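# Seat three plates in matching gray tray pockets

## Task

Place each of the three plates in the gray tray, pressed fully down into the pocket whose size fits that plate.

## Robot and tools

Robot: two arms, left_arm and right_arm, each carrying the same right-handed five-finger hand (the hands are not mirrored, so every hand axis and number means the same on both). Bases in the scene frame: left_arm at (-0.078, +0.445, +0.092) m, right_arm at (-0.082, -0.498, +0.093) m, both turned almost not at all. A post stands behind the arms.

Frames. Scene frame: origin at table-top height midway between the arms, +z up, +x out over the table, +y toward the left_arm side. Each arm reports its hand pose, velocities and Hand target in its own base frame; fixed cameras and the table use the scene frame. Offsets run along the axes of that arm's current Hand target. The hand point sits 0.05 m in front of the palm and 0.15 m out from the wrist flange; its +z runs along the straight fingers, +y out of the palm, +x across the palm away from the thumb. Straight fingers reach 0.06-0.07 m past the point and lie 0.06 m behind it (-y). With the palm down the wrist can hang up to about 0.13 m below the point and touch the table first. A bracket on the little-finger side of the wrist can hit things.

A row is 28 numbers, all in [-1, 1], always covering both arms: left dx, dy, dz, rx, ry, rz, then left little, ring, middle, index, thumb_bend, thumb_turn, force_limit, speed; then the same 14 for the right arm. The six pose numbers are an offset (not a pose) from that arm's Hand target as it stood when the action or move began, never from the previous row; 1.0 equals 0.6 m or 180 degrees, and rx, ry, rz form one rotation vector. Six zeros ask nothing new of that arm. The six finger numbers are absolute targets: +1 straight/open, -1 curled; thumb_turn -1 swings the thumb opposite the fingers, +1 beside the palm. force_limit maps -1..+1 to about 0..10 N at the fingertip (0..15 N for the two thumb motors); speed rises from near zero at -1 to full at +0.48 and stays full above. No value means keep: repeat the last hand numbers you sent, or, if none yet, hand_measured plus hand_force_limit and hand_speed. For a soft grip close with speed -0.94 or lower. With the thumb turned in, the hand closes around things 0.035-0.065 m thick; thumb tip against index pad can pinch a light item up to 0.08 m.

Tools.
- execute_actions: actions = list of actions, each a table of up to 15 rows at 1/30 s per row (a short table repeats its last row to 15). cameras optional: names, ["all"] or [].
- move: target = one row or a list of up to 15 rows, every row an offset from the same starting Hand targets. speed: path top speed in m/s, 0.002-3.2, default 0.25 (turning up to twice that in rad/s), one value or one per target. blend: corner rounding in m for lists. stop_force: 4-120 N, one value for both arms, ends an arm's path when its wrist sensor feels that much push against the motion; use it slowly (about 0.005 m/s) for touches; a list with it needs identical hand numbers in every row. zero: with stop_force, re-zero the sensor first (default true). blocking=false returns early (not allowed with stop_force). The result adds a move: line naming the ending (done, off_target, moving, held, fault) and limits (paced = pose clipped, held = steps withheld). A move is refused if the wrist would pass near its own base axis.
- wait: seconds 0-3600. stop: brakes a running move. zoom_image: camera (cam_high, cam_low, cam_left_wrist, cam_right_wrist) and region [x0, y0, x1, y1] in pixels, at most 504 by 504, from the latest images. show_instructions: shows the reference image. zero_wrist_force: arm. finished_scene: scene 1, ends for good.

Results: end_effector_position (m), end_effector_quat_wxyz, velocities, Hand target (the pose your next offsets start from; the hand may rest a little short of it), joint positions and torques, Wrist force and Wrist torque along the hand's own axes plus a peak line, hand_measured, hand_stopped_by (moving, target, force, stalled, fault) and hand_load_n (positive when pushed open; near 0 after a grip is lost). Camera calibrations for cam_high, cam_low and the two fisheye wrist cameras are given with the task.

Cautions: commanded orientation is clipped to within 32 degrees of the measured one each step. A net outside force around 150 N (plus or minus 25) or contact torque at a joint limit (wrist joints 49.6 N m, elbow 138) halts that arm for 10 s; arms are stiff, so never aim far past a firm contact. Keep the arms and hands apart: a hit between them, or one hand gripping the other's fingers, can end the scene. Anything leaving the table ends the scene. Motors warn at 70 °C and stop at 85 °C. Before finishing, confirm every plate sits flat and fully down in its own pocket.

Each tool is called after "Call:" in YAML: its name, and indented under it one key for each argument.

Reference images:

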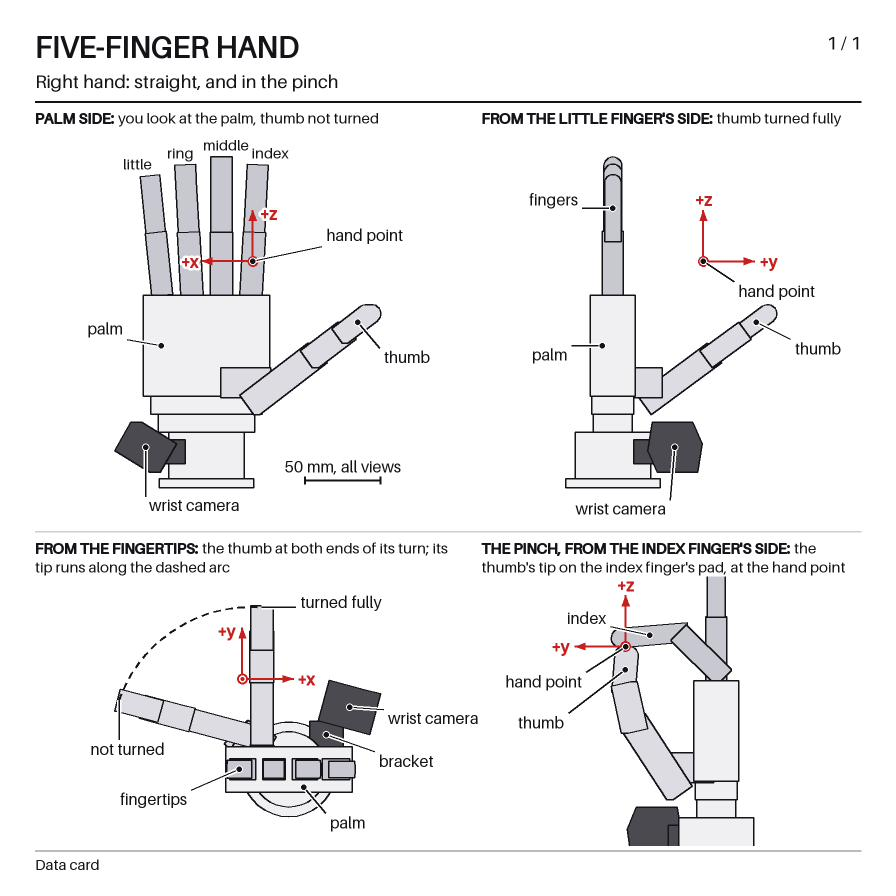

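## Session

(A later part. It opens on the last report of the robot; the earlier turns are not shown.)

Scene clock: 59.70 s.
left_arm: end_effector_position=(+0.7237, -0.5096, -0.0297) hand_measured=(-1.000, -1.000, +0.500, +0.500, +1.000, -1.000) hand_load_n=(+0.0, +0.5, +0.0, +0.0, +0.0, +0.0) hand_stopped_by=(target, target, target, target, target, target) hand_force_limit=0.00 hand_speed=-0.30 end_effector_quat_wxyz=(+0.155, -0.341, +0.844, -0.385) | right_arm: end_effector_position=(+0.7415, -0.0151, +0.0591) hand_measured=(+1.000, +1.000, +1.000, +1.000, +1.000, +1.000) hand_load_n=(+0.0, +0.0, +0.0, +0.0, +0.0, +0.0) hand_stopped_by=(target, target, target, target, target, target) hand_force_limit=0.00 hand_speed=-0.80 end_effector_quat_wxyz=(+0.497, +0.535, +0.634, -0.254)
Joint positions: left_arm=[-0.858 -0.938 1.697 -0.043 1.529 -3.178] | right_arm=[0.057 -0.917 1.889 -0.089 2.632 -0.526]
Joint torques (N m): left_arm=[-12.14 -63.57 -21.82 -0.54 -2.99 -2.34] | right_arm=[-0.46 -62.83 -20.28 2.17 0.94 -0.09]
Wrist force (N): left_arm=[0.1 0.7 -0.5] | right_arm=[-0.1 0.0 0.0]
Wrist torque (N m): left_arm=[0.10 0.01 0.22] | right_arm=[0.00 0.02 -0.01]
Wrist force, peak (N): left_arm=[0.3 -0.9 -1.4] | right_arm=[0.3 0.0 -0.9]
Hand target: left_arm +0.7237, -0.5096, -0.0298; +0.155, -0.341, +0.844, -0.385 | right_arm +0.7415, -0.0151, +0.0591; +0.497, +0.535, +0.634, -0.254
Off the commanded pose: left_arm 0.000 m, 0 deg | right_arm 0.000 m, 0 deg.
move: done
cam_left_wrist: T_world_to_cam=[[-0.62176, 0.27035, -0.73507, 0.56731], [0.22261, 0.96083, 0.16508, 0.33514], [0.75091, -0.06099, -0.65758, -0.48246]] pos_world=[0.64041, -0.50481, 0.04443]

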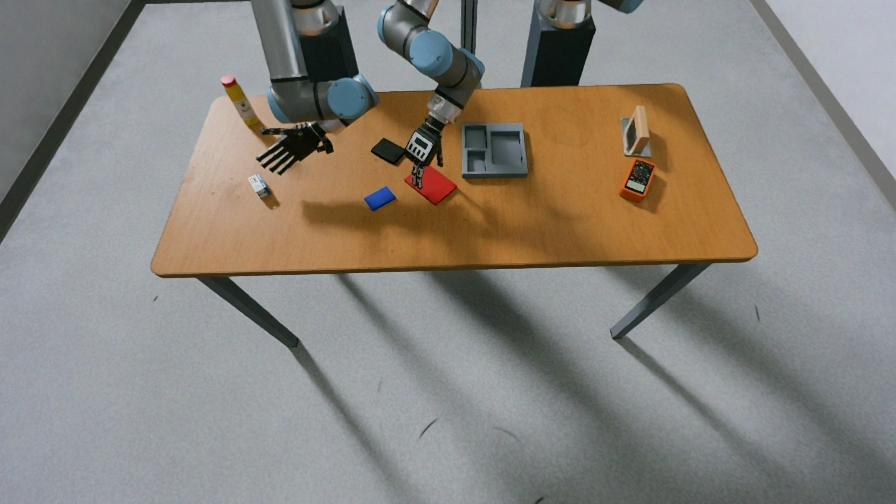

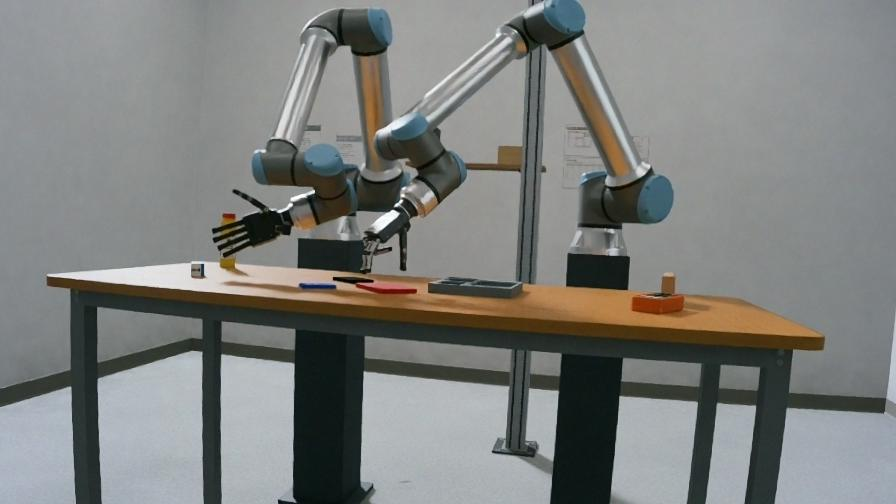

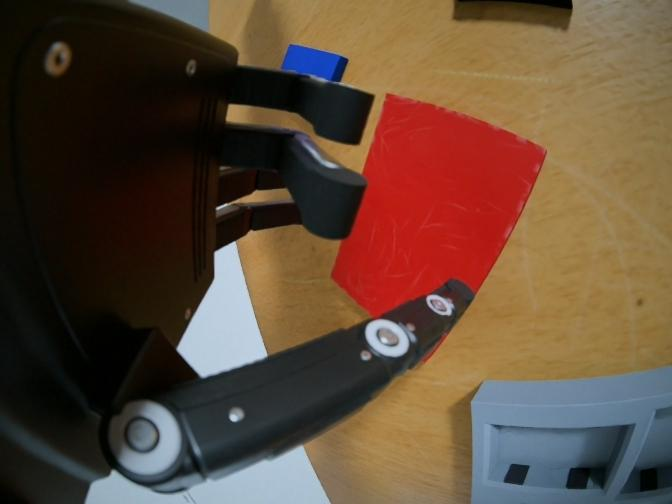

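Call:
move:
  target:
    - [0,0.0438,0.0314,0.0167,0,0,-1,-1,0.7,0.7,1,-1,0,-0.3,0,0,0,0,0,0,1,1,1,1,1,1,0,-0.8]
  cameras: ["cam_high","cam_low","cam_left_wrist"]
  speed: 0.1

Call:
zoom_image:
  camera: "cam_low"
  region: [340, 240, 430, 300]

Call:
zoom_image:
  camera: "cam_high"
  region: [390, 130, 470, 220]

Call:
zoom_image:
  camera: "cam_left_wrist"
  region: [200, 80, 560, 450]

Scene clock: 68.93 s.
left_arm: end_effector_position=(+0.7216, -0.5075, -0.0619) hand_measured=(-1.000, -1.000, +0.700, +0.700, +1.000, -1.000) hand_load_n=(+0.0, +0.0, +0.0, +0.0, +0.0, +0.0) hand_stopped_by=(target, target, target, target, target, target) hand_force_limit=0.00 hand_speed=-0.30 end_effector_quat_wxyz=(+0.164, -0.337, +0.833, -0.407) | right_arm: end_effector_position=(+0.7415, -0.0151, +0.0591) hand_measured=(+1.000, +1.000, +1.000, +1.000, +1.000, +1.000) hand_load_n=(+0.0, +0.0, +0.0, +0.0, +0.0, +0.0) hand_stopped_by=(target, target, target, target, target, target) hand_force_limit=0.00 hand_speed=-0.80 end_effector_quat_wxyz=(+0.497, +0.535, +0.634, -0.254)
Joint positions: left_arm=[-0.859 -0.916 1.748 -0.168 1.527 -3.176] | right_arm=[0.057 -0.917 1.889 -0.089 2.632 -0.526]
Joint torques (N m): left_arm=[-11.6 -62.46 -19.73 -0.93 -3.33 3.1] | right_arm=[-0.22 -64.02 -19.96 2.37 1.39 0.23]
Wrist force (N): left_arm=[0.2 0.4 -0.9] | right_arm=[-0.1 0.2 -0.5]
Wrist torque (N m): left_arm=[0.08 -0.01 0.05] | right_arm=[0.06 0.03 0.00]
Wrist force, peak (N): left_arm=[0.3 -0.1 -1.4] | right_arm=[-0.2 0.0 -0.8]
Hand target: left_arm +0.7216, -0.5075, -0.0620; +0.164, -0.337, +0.833, -0.407 | right_arm +0.7415, -0.0151, +0.0591; +0.497, +0.535, +0.634, -0.254
Off the commanded pose: left_arm 0.000 m, 0 deg | right_arm 0.000 m, 0 deg.
move: done
cam_left_wrist: T_world_to_cam=[[-0.59443, 0.24201, -0.76686, 0.5056], [0.21705, 0.96653, 0.13678, 0.34395], [0.7743, -0.08515, -0.62707, -0.52921]] pos_world=[0.63566, -0.49986, 0.00884]

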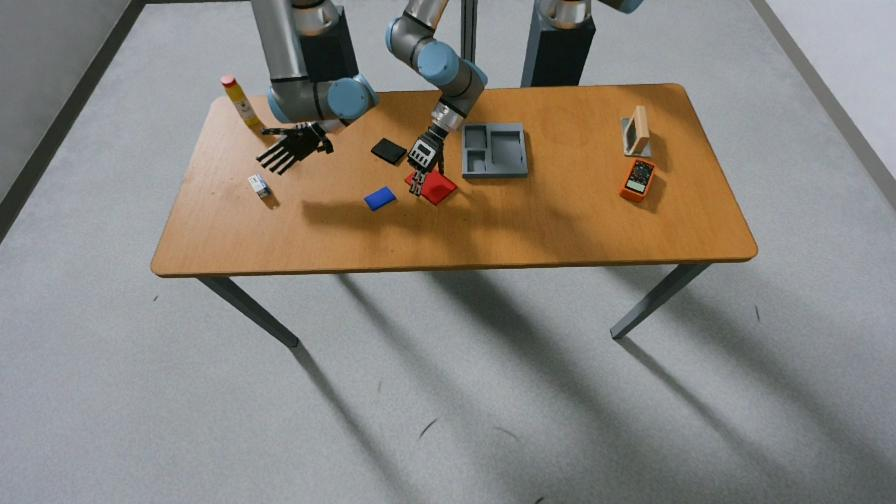

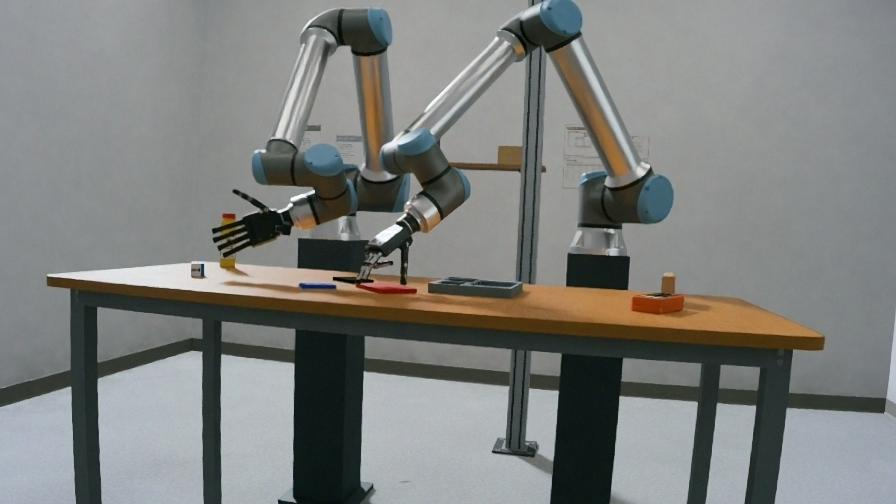

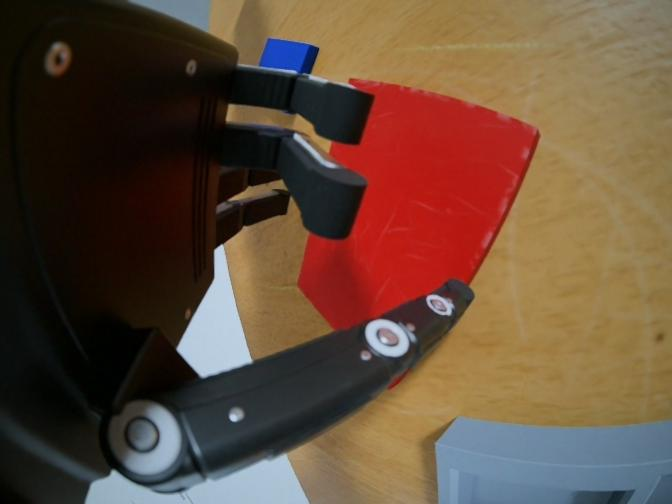

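Scaled by 5.600 from the camera's image (finer frame: 1280x720).

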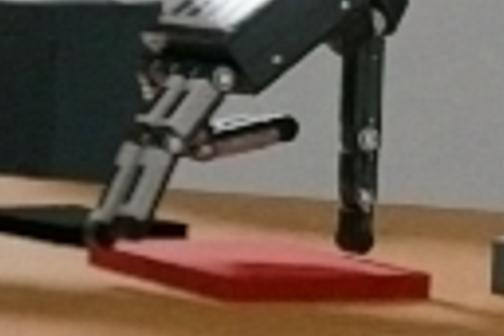

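Scaled by 5.600 from the camera's image (finer frame: 1280x720).

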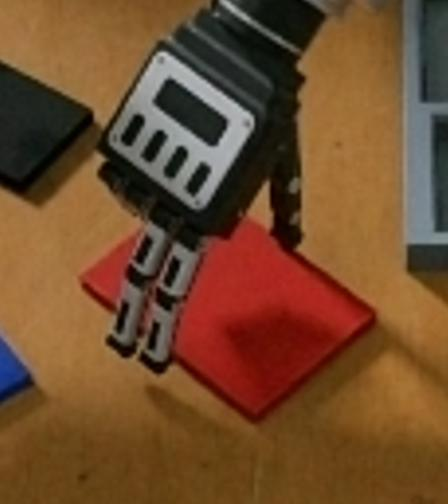

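Scaled by 1.362 from the camera's image (finer frame: 960x720).

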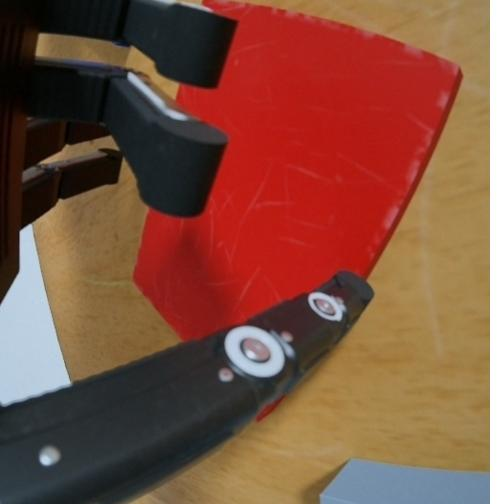

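Call:
move:
  target:
    - [0,0.0051,-0.0066,0,0,0,-1,-1,0.7,0.7,1,-1,0,-0.3,0,0,0,0,0,0,1,1,1,1,1,1,0,-0.8]
    - [0,0.0176,0.0032,0,0,0,-1,-1,0.7,0.7,1,-1,0,-0.3,0,0,0,0,0,0,1,1,1,1,1,1,0,-0.8]
  cameras: ["cam_high","cam_low","cam_left_wrist"]
  speed: 0.015
  stop_force: 5

Call:
zoom_image:
  camera: "cam_low"
  region: [340, 240, 430, 300]

Call:
zoom_image:
  camera: "cam_high"
  region: [390, 130, 470, 220]

Call:
zoom_image:
  camera: "cam_left_wrist"
  region: [200, 80, 560, 450]

Scene clock: 74.37 s.
left_arm: end_effector_position=(+0.7181, -0.5039, -0.0715) hand_measured=(-1.000, -1.000, +0.700, +0.700, +1.000, -1.000) hand_load_n=(+0.0, +0.0, +0.0, +0.0, +0.0, +0.0) hand_stopped_by=(target, target, target, target, target, target) hand_force_limit=0.00 hand_speed=-0.30 end_effector_quat_wxyz=(+0.164, -0.337, +0.833, -0.407) | right_arm: end_effector_position=(+0.7415, -0.0151, +0.0591) hand_measured=(+1.000, +1.000, +1.000, +1.000, +1.000, +1.000) hand_load_n=(+0.0, +0.0, +0.0, +0.0, -0.5, +0.0) hand_stopped_by=(target, target, target, target, target, target) hand_force_limit=0.00 hand_speed=-0.80 end_effector_quat_wxyz=(+0.497, +0.535, +0.634, -0.254)
Joint positions: left_arm=[-0.859 -0.91 1.761 -0.187 1.526 -3.177] | right_arm=[0.057 -0.917 1.889 -0.089 2.632 -0.526]
Joint torques (N m): left_arm=[-10.82 -62.43 -19.84 -0.8 -2.87 -2.71] | right_arm=[-1.12 -64.28 -20.14 2.43 1.4 0.2]
Wrist force (N): left_arm=[0.7 0.8 -0.9] | right_arm=[-0.1 -0.2 -0.4]
Wrist torque (N m): left_arm=[0.13 -0.09 0.10] | right_arm=[0.00 0.03 -0.02]
Wrist force, peak (N): left_arm=[0.7 0.8 -0.9] | right_arm=[-0.4 0.2 -0.7]
Hand target: left_arm +0.7181, -0.5039, -0.0715; +0.164, -0.337, +0.833, -0.407 | right_arm +0.7415, -0.0151, +0.0591; +0.497, +0.535, +0.634, -0.254
Off the commanded pose: left_arm 0.000 m, 0 deg | right_arm 0.000 m, 0 deg.
move: done
cam_left_wrist: T_world_to_cam=[[-0.59441, 0.24201, -0.76688, 0.49535], [0.21713, 0.96652, 0.13672, 0.34248], [0.77429, -0.08524, -0.62706, -0.53219]] pos_world=[0.63216, -0.49626, -0.00066]

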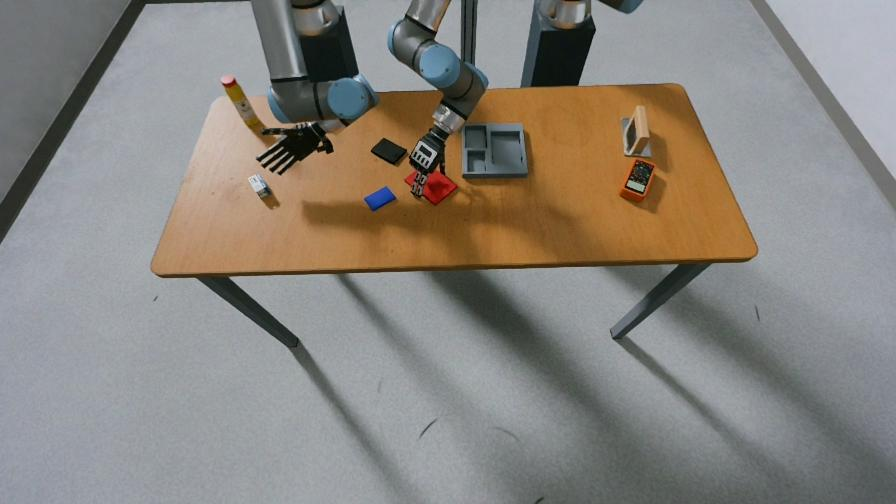

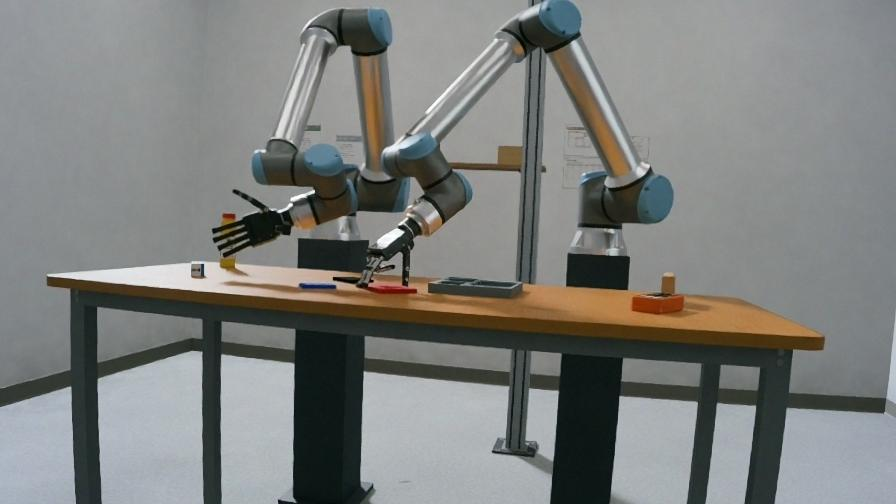

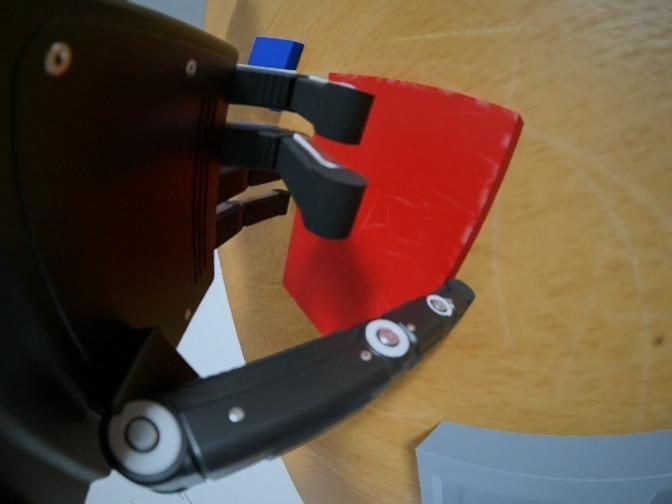

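Scaled by 5.600 from the camera's image (finer frame: 1280x720).

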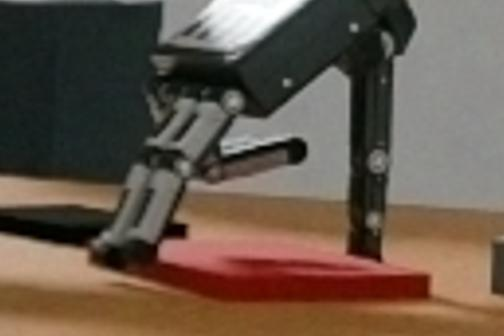

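Scaled by 5.600 from the camera's image (finer frame: 1280x720).

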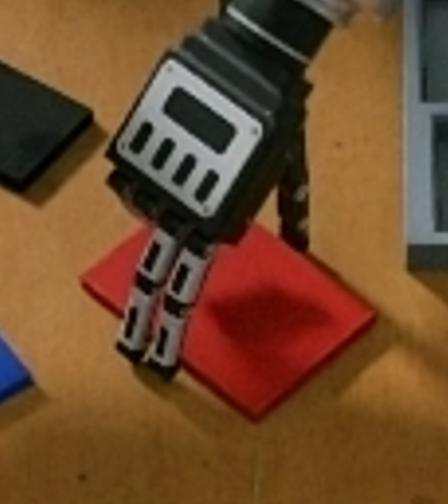

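Scaled by 1.362 from the camera's image (finer frame: 960x720).

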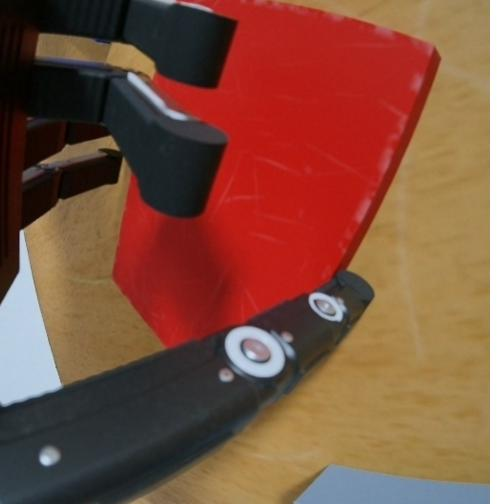

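Call:
move:
  target:
    - [0,0,0,0,0,0,-1,-1,0.2,0.2,1,-1,0,-0.92,0,0,0,0,0,0,1,1,1,1,1,1,0,-0.8]
  cameras: ["cam_high","cam_low","cam_left_wrist"]

Call:
zoom_image:
  camera: "cam_low"
  region: [340, 240, 430, 300]

Call:
zoom_image:
  camera: "cam_high"
  region: [390, 130, 470, 220]

Scene clock: 79.00 s.
left_arm: end_effector_position=(+0.7181, -0.5039, -0.0715) hand_measured=(-1.000, -1.000, +0.500, +0.478, +1.000, -1.000) hand_load_n=(+0.0, +0.0, +6.5, +6.0, +0.0, +0.0) hand_stopped_by=(target, target, force, force, target, target) hand_force_limit=0.00 hand_speed=-0.92 end_effector_quat_wxyz=(+0.164, -0.337, +0.833, -0.407) | right_arm: end_effector_position=(+0.7415, -0.0151, +0.0591) hand_measured=(+1.000, +1.000, +1.000, +1.000, +1.000, +1.000) hand_load_n=(+0.0, +0.0, +0.0, +0.0, +0.0, -0.5) hand_stopped_by=(target, target, target, target, target, target) hand_force_limit=0.00 hand_speed=-0.80 end_effector_quat_wxyz=(+0.497, +0.535, +0.634, -0.254)
Joint positions: left_arm=[-0.859 -0.91 1.761 -0.187 1.526 -3.177] | right_arm=[0.057 -0.917 1.889 -0.089 2.632 -0.526]
Joint torques (N m): left_arm=[-8.32 -63.78 -19.35 3.98 -2.87 -2.91] | right_arm=[-0.68 -62.87 -20.1 2.27 1.32 0.08]
Wrist force (N): left_arm=[0.2 -7.3 -1.4] | right_arm=[0.1 0.1 -0.1]
Wrist torque (N m): left_arm=[0.49 -0.07 0.00] | right_arm=[0.01 0.00 0.01]
Wrist force, peak (N): left_arm=[0.1 -8.0 -1.7] | right_arm=[-0.2 0.1 -0.8]
Hand target: left_arm +0.7181, -0.5039, -0.0715; +0.164, -0.337, +0.833, -0.407 | right_arm +0.7415, -0.0151, +0.0591; +0.497, +0.535, +0.634, -0.254
Off the commanded pose: left_arm 0.000 m, 0 deg | right_arm 0.000 m, 0 deg.
move: done
cam_left_wrist: T_world_to_cam=[[-0.59432, 0.24194, -0.76697, 0.49526], [0.21707, 0.96654, 0.13669, 0.34253], [0.77438, -0.08524, -0.62695, -0.53225]] pos_world=[0.63216, -0.49626, -0.00066]

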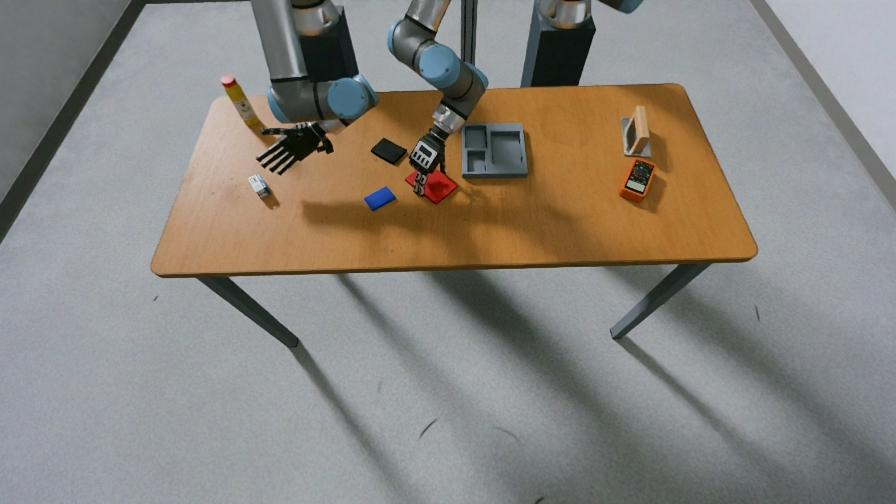

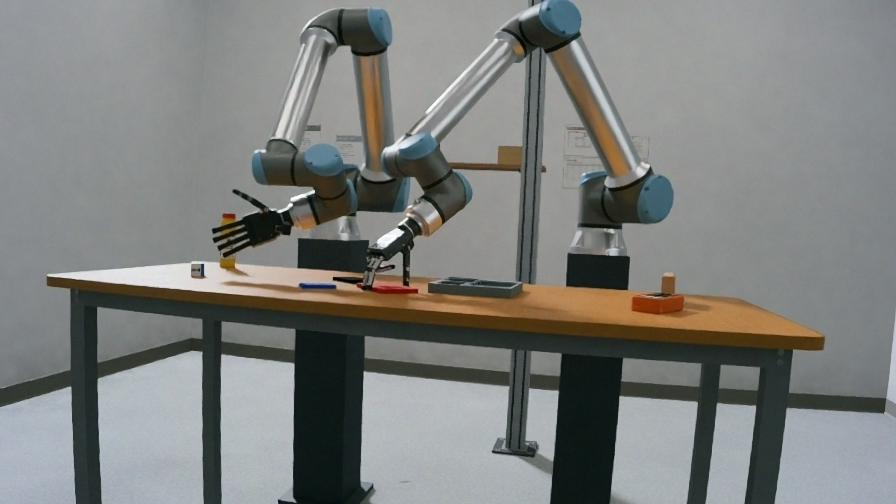

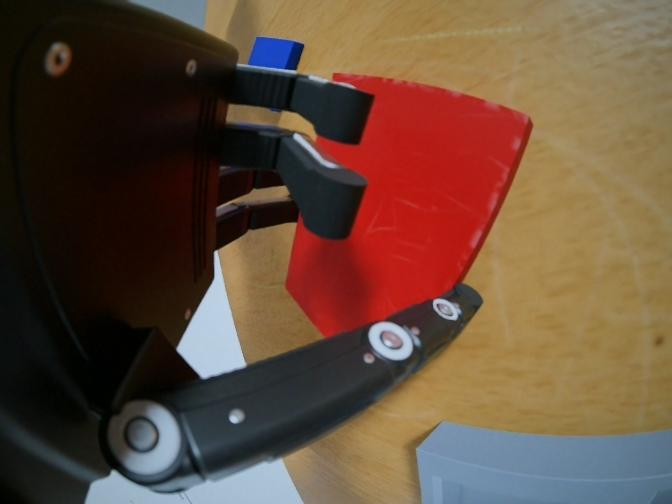

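Scaled by 5.600 from the camera's image (finer frame: 1280x720).

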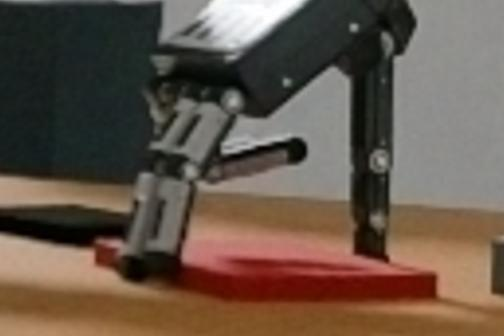

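Scaled by 5.600 from the camera's image (finer frame: 1280x720).

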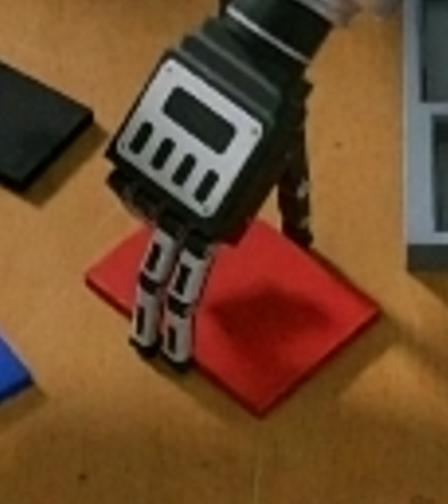

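Call:
move:
  target:
    - [0,-0.0788,-0.0616,0,0,0,-1,-1,0.2,0.2,1,-1,0,-0.92,0,0,0,0,0,0,1,1,1,1,1,1,0,-0.8]
  cameras: ["cam_high","cam_low","cam_left_wrist"]
  speed: 0.04

Call:
zoom_image:
  camera: "cam_low"
  region: [330, 220, 440, 300]

Call:
zoom_image:
  camera: "cam_high"
  region: [390, 130, 470, 220]

Scene clock: 82.03 s.
left_arm: end_effector_position=(+0.7181, -0.5038, -0.0115) hand_measured=(-1.000, -1.000, +0.500, +0.478, +1.000, -1.000) hand_load_n=(+0.0, +0.0, +1.0, +3.5, +0.5, +0.0) hand_stopped_by=(target, target, force, force, target, target) hand_force_limit=0.00 hand_speed=-0.92 end_effector_quat_wxyz=(+0.164, -0.337, +0.833, -0.407) | right_arm: end_effector_position=(+0.7415, -0.0151, +0.0591) hand_measured=(+1.000, +1.000, +1.000, +1.000, +1.000, +1.000) hand_load_n=(+0.0, +0.0, +0.0, +0.0, +0.0, +0.0) hand_stopped_by=(target, target, target, target, target, target) hand_force_limit=0.00 hand_speed=-0.80 end_effector_quat_wxyz=(+0.497, +0.535, +0.634, -0.254)
Joint positions: left_arm=[-0.859 -0.982 1.746 -0.101 1.526 -3.177] | right_arm=[0.057 -0.917 1.889 -0.089 2.632 -0.526]
Joint torques (N m): left_arm=[-0.1 -101.89 -39.89 3.34 -0.96 -1] | right_arm=[-0.93 -63.63 -20.6 2.45 1.45 -0.12]
Wrist force (N): left_arm=[0.4 1.5 0.2] | right_arm=[0.0 -0.1 0.0]
Wrist torque (N m): left_arm=[0.06 -0.04 0.07] | right_arm=[-0.03 -0.01 0.00]
Wrist force, peak (N): left_arm=[-0.1 -7.9 -1.0] | right_arm=[-0.2 0.1 -0.9]
Hand target: left_arm +0.7181, -0.5038, -0.0115; +0.164, -0.337, +0.833, -0.407 | right_arm +0.7415, -0.0151, +0.0591; +0.497, +0.535, +0.634, -0.254
Off the commanded pose: left_arm 0.000 m, 0 deg | right_arm 0.000 m, 0 deg.
move: done
cam_left_wrist: T_world_to_cam=[[-0.59443, 0.24201, -0.76686, 0.5413], [0.21705, 0.96653, 0.13678, 0.33434], [0.7743, -0.08515, -0.62707, -0.49459]] pos_world=[0.63216, -0.49626, 0.05924]

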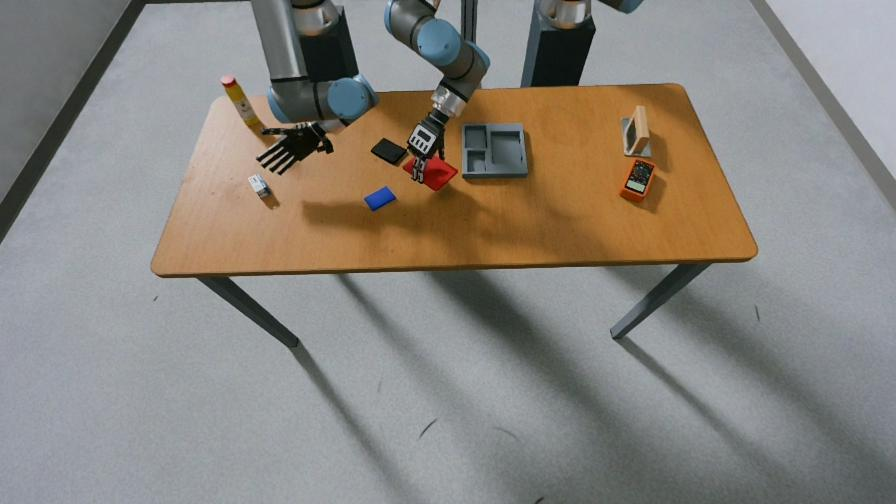

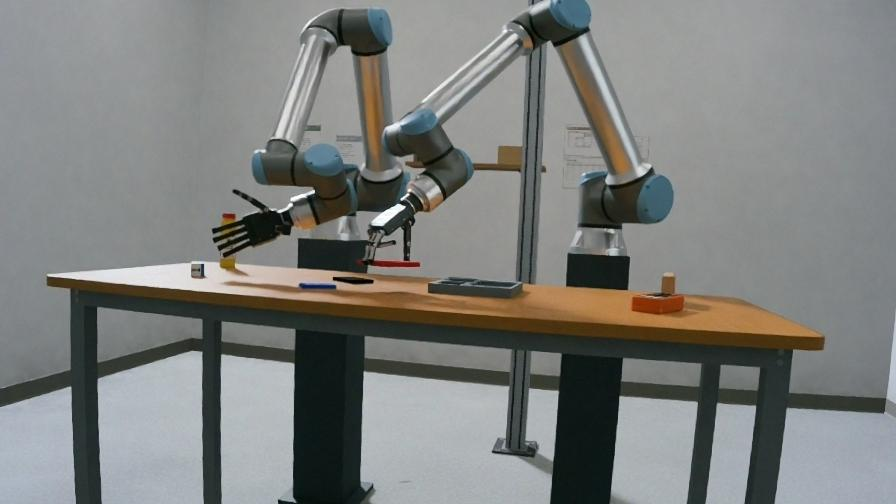

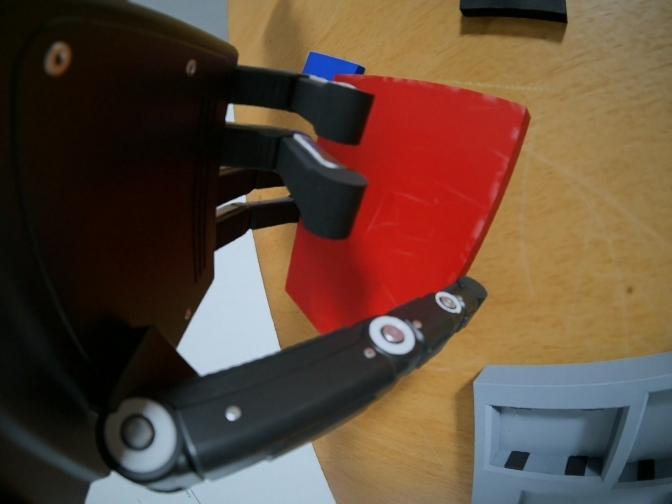

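Scaled by 4.582 from the camera's image (finer frame: 1280x720).

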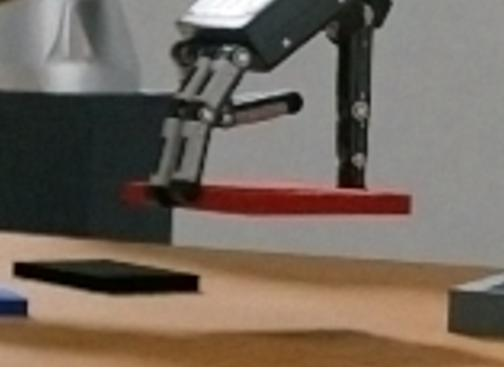

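Scaled by 5.600 from the camera's image (finer frame: 1280x720).

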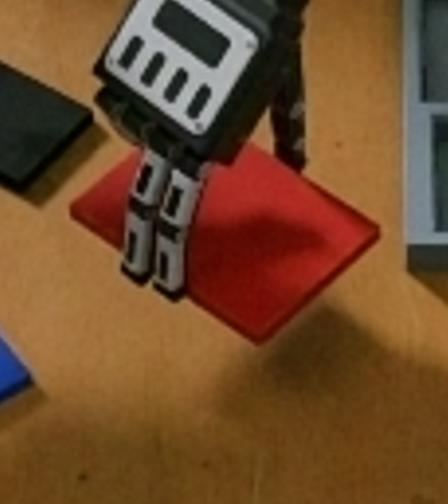

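Call:
move:
  target:
    - [0,0,0,0,0,0,-1,-1,0.15,0.15,1,-1,-0.2,-0.94,0,0,0,0,0,0,1,1,1,1,1,1,0,-0.8]

Call:
move:
  target:
    - [0.0115,0.1287,-0.2188,0,0.2110,0.1649,-1,-1,0.15,0.15,1,-1,-0.2,-0.94,0,0,0,0,0,0,1,1,1,1,1,1,0,-0.8]
  speed: 0.12
  cameras: ["cam_high","cam_low","cam_left_wrist"]

Call:
zoom_image:
  camera: "cam_left_wrist"
  region: [270, 50, 672, 504]

Call:
zoom_image:
  camera: "cam_high"
  region: [400, 100, 540, 200]

Call:
zoom_image:
  camera: "cam_low"
  region: [360, 200, 530, 310]

Scene clock: 87.40 s.
left_arm: end_effector_position=(+0.7181, -0.5038, -0.0115) hand_measured=(-1.000, -1.000, +0.474, +0.474, +1.000, -1.000) hand_load_n=(+0.5, +0.0, +5.0, +5.0, +1.0, +0.0) hand_stopped_by=(target, target, force, force, target, target) hand_force_limit=-0.20 hand_speed=-0.94 end_effector_quat_wxyz=(+0.164, -0.337, +0.833, -0.407) | right_arm: end_effector_position=(+0.7415, -0.0151, +0.0591) hand_measured=(+1.000, +1.000, +1.000, +1.000, +1.000, +1.000) hand_load_n=(+0.5, +0.0, +0.0, +0.0, +0.0, +0.0) hand_stopped_by=(target, target, target, target, target, target) hand_force_limit=0.00 hand_speed=-0.80 end_effector_quat_wxyz=(+0.497, +0.535, +0.634, -0.254)
Joint positions: left_arm=[-0.859 -0.982 1.746 -0.101 1.526 -3.177] | right_arm=[0.057 -0.917 1.889 -0.089 2.632 -0.526]
Joint torques (N m): left_arm=[4.25 -101.91 -39.77 2.8 1.21 -0.9] | right_arm=[-1.17 -63.73 -19.72 2.21 1.29 -0.07]
Wrist force (N): left_arm=[0.0 1.7 0.3] | right_arm=[0.2 -0.2 -0.7]
Wrist torque (N m): left_arm=[0.09 0.02 0.05] | right_arm=[0.02 -0.01 0.01]
Wrist force, peak (N): left_arm=[0.0 2.0 0.3] | right_arm=[-0.3 0.2 -0.9]
Hand target: left_arm +0.7181, -0.5038, -0.0115; +0.164, -0.337, +0.833, -0.407 | right_arm +0.7415, -0.0151, +0.0591; +0.497, +0.535, +0.634, -0.254
Off the commanded pose: left_arm 0.000 m, 0 deg | right_arm 0.000 m, 0 deg.
move: done

Scene clock: 91.43 s.
left_arm: end_effector_position=(+0.6082, -0.4001, +0.0084) hand_measured=(-1.000, -1.000, +0.474, +0.474, +1.000, -1.000) hand_load_n=(+0.0, +0.0, +5.0, +5.5, +1.0, +0.0) hand_stopped_by=(target, target, force, force, target, target) hand_force_limit=-0.20 hand_speed=-0.94 end_effector_quat_wxyz=(-0.016, +0.033, +0.898, -0.438) | right_arm: end_effector_position=(+0.7415, -0.0151, +0.0591) hand_measured=(+1.000, +1.000, +1.000, +1.000, +1.000, +1.000) hand_load_n=(+0.0, +0.0, +0.0, +0.0, +0.0, +0.0) hand_stopped_by=(target, target, target, target, target, target) hand_force_limit=0.00 hand_speed=-0.80 end_effector_quat_wxyz=(+0.497, +0.535, +0.634, -0.254)
Joint positions: left_arm=[-0.643 -1.03 1.85 0.146 2.296 -2.377] | right_arm=[0.057 -0.917 1.889 -0.089 2.632 -0.526]
Joint torques (N m): left_arm=[11.39 -54.62 -36.66 4.48 3.95 2.89] | right_arm=[-0.18 -62.83 -19.82 2.42 1.26 0.17]
Wrist force (N): left_arm=[0.2 1.3 0.5] | right_arm=[-0.4 -0.2 -0.6]
Wrist torque (N m): left_arm=[0.02 -0.01 0.02] | right_arm=[-0.01 0.07 -0.03]
Wrist force, peak (N): left_arm=[0.1 1.8 0.3] | right_arm=[-0.5 -0.1 -0.6]
Hand target: left_arm +0.6082, -0.4001, +0.0084; -0.016, +0.033, +0.898, -0.438 | right_arm +0.7415, -0.0151, +0.0591; +0.497, +0.535, +0.634, -0.254
Off the commanded pose: left_arm 0.000 m, 0 deg | right_arm 0.000 m, 0 deg.
move: done
cam_left_wrist: T_world_to_cam=[[-0.21532, 0.60451, -0.76694, 0.38058], [0.86516, 0.48234, 0.13729, -0.33275], [0.45293, -0.63396, -0.62686, -0.41227]] pos_world=[0.55656, -0.33093, 0.07914]

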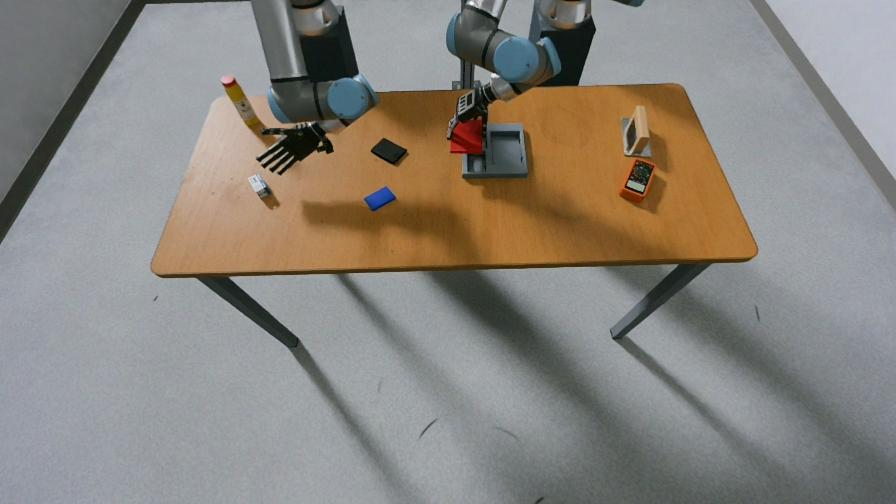

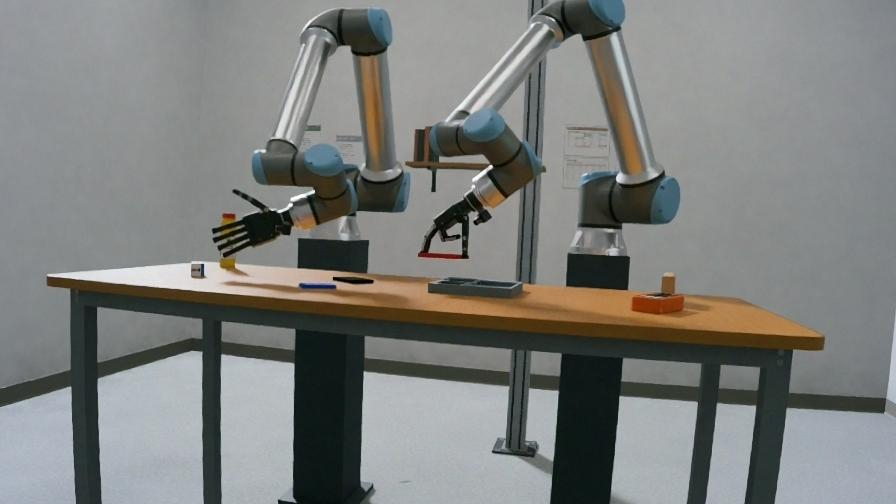

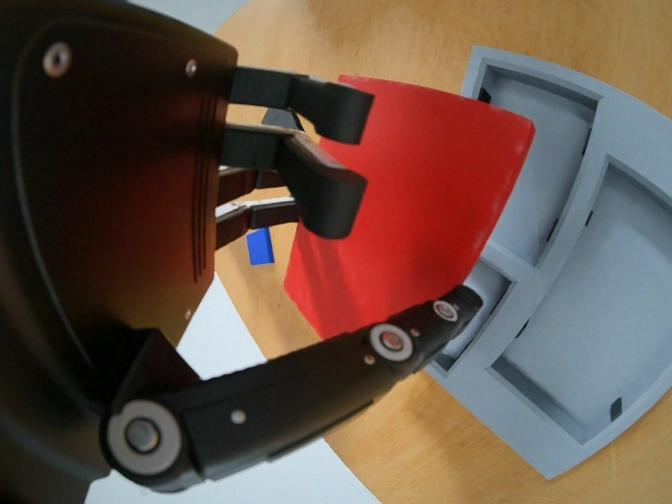

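Scaled by 1.110 from the camera's image (finer frame: 960x720).

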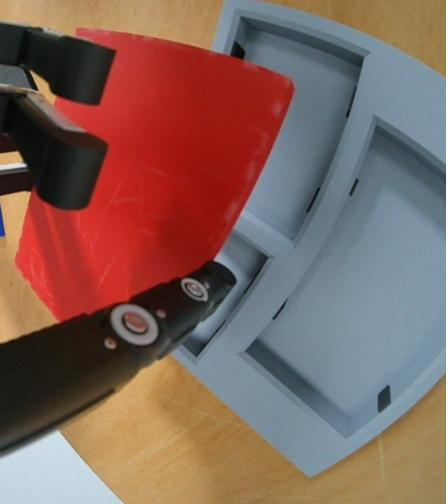

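Scaled by 3.600 from the camera's image (finer frame: 1280x720).

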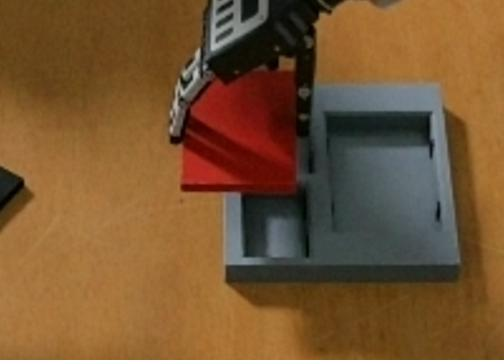

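Scaled by 2.965 from the camera's image (finer frame: 1280x720).

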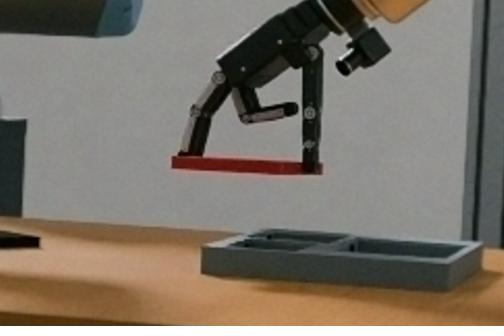

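Call:
move:
  target:
    - [0.0343,0.1252,-0.1602,0,-0.0118,-0.0092,-1,-1,0.15,0.15,1,-1,-0.2,-0.94,0,0,0,0,0,0,1,1,1,1,1,1,0,-0.8]
    - [0.0343,0.1842,-0.1142,0,-0.0118,-0.0092,-1,-1,0.15,0.15,1,-1,-0.2,-0.94,0,0,0,0,0,0,1,1,1,1,1,1,0,-0.8]
  speed: 0.08
  cameras: ["cam_high","cam_low","cam_left_wrist"]

Call:
zoom_image:
  camera: "cam_left_wrist"
  region: [270, 50, 672, 504]

Call:
zoom_image:
  camera: "cam_high"
  region: [450, 100, 540, 190]

Call:
zoom_image:
  camera: "cam_low"
  region: [420, 230, 540, 310]

Scene clock: 101.67 s.
left_arm: end_effector_position=(+0.5966, -0.2769, -0.0364) hand_measured=(-1.000, -1.000, +0.474, +0.474, +1.000, -1.000) hand_load_n=(+0.0, +0.0, +5.5, +5.0, +1.0, +0.0) hand_stopped_by=(target, target, force, force, target, target) hand_force_limit=-0.20 hand_speed=-0.94 end_effector_quat_wxyz=(-0.005, +0.012, +0.899, -0.439) | right_arm: end_effector_position=(+0.7415, -0.0151, +0.0591) hand_measured=(+1.000, +1.000, +1.000, +1.000, +1.000, +1.000) hand_load_n=(+0.0, +0.0, +0.0, +0.0, +0.0, +0.0) hand_stopped_by=(target, target, target, target, target, target) hand_force_limit=0.00 hand_speed=-0.80 end_effector_quat_wxyz=(+0.497, +0.535, +0.634, -0.254)
Joint positions: left_arm=[-0.483 -1.011 1.963 0.104 2.356 -2.245] | right_arm=[0.057 -0.917 1.889 -0.089 2.632 -0.526]
Joint torques (N m): left_arm=[9.35 -50.77 -14.24 1.28 3.88 -1.86] | right_arm=[-0.41 -62.82 -19.81 2.43 1.29 0.17]
Wrist force (N): left_arm=[-0.1 1.3 -0.1] | right_arm=[-0.2 0.1 0.1]
Wrist torque (N m): left_arm=[0.06 0.02 0.01] | right_arm=[-0.01 0.03 -0.01]
Wrist force, peak (N): left_arm=[0.2 2.0 0.8] | right_arm=[0.4 0.1 -0.8]
Hand target: left_arm +0.5966, -0.2769, -0.0365; -0.005, +0.012, +0.899, -0.439 | right_arm +0.7415, -0.0151, +0.0591; +0.497, +0.535, +0.634, -0.254
Off the commanded pose: left_arm 0.000 m, 0 deg | right_arm 0.000 m, 0 deg.
move: done
cam_left_wrist: T_world_to_cam=[[-0.2433, 0.59372, -0.76701, 0.28295], [0.84157, 0.52237, 0.13741, -0.35083], [0.48224, -0.61206, -0.62675, -0.3684]] pos_world=[0.54175, -0.21022, 0.03434]

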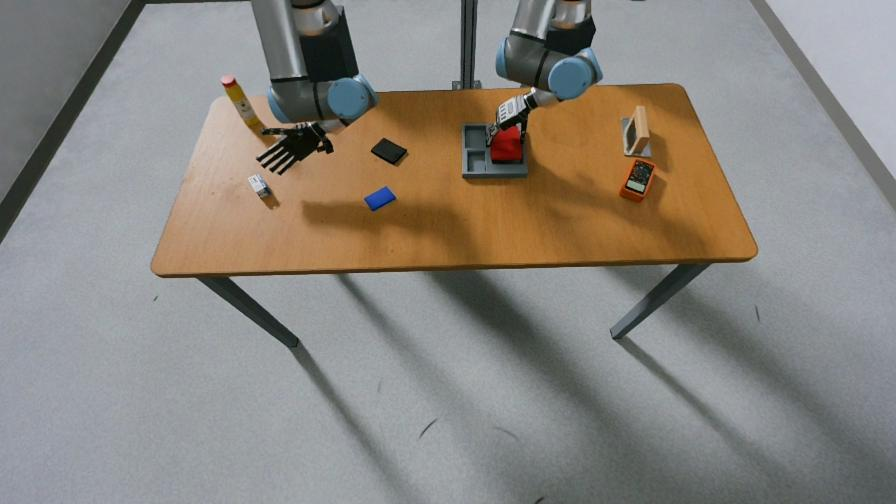

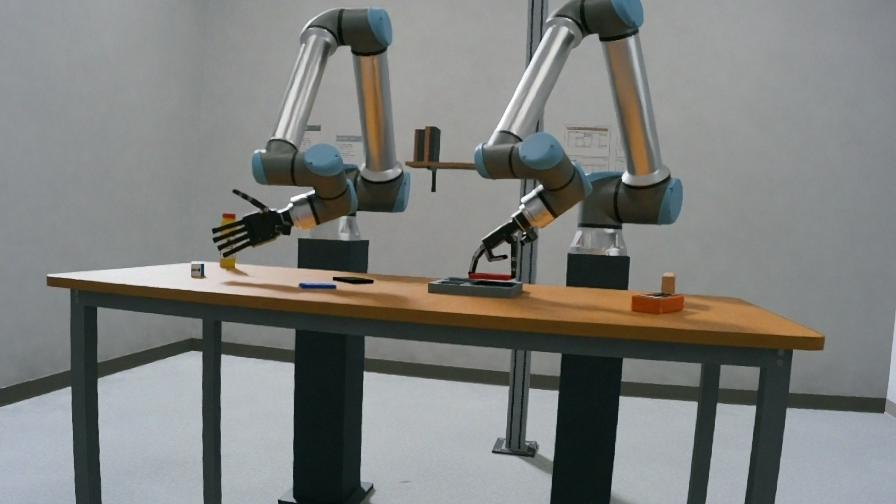

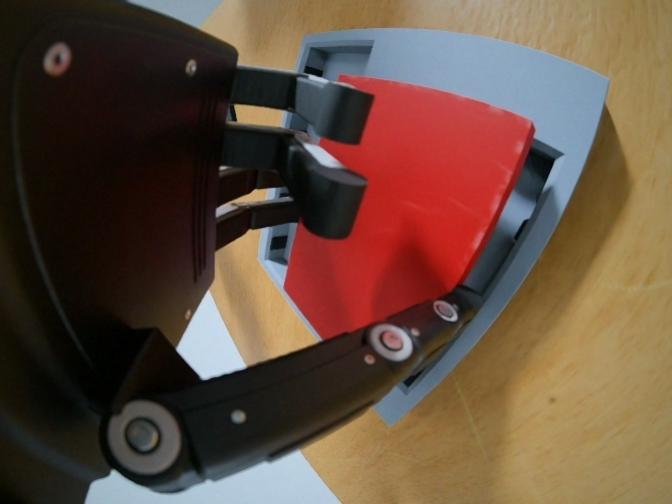

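Scaled by 1.110 from the camera's image (finer frame: 960x720).

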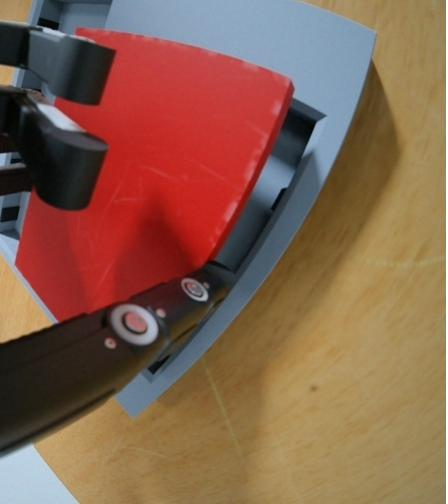

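Scaled by 5.600 from the camera's image (finer frame: 1280x720).

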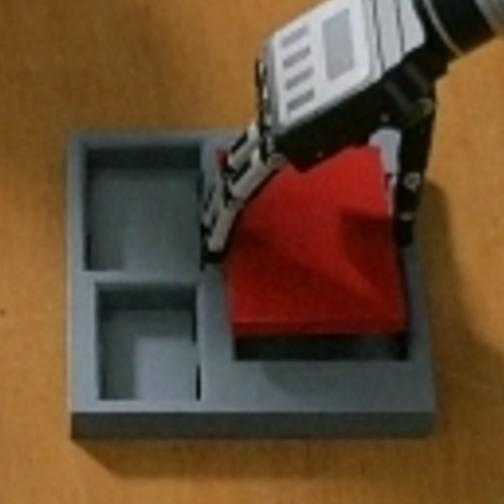

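Scaled by 4.200 from the camera's image (finer frame: 1280x720).

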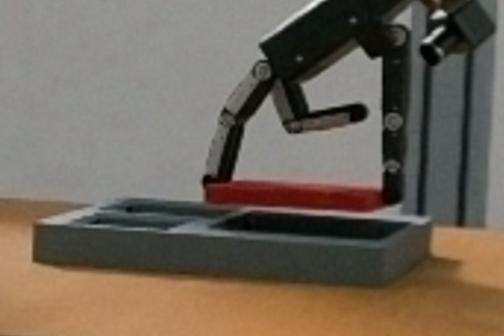

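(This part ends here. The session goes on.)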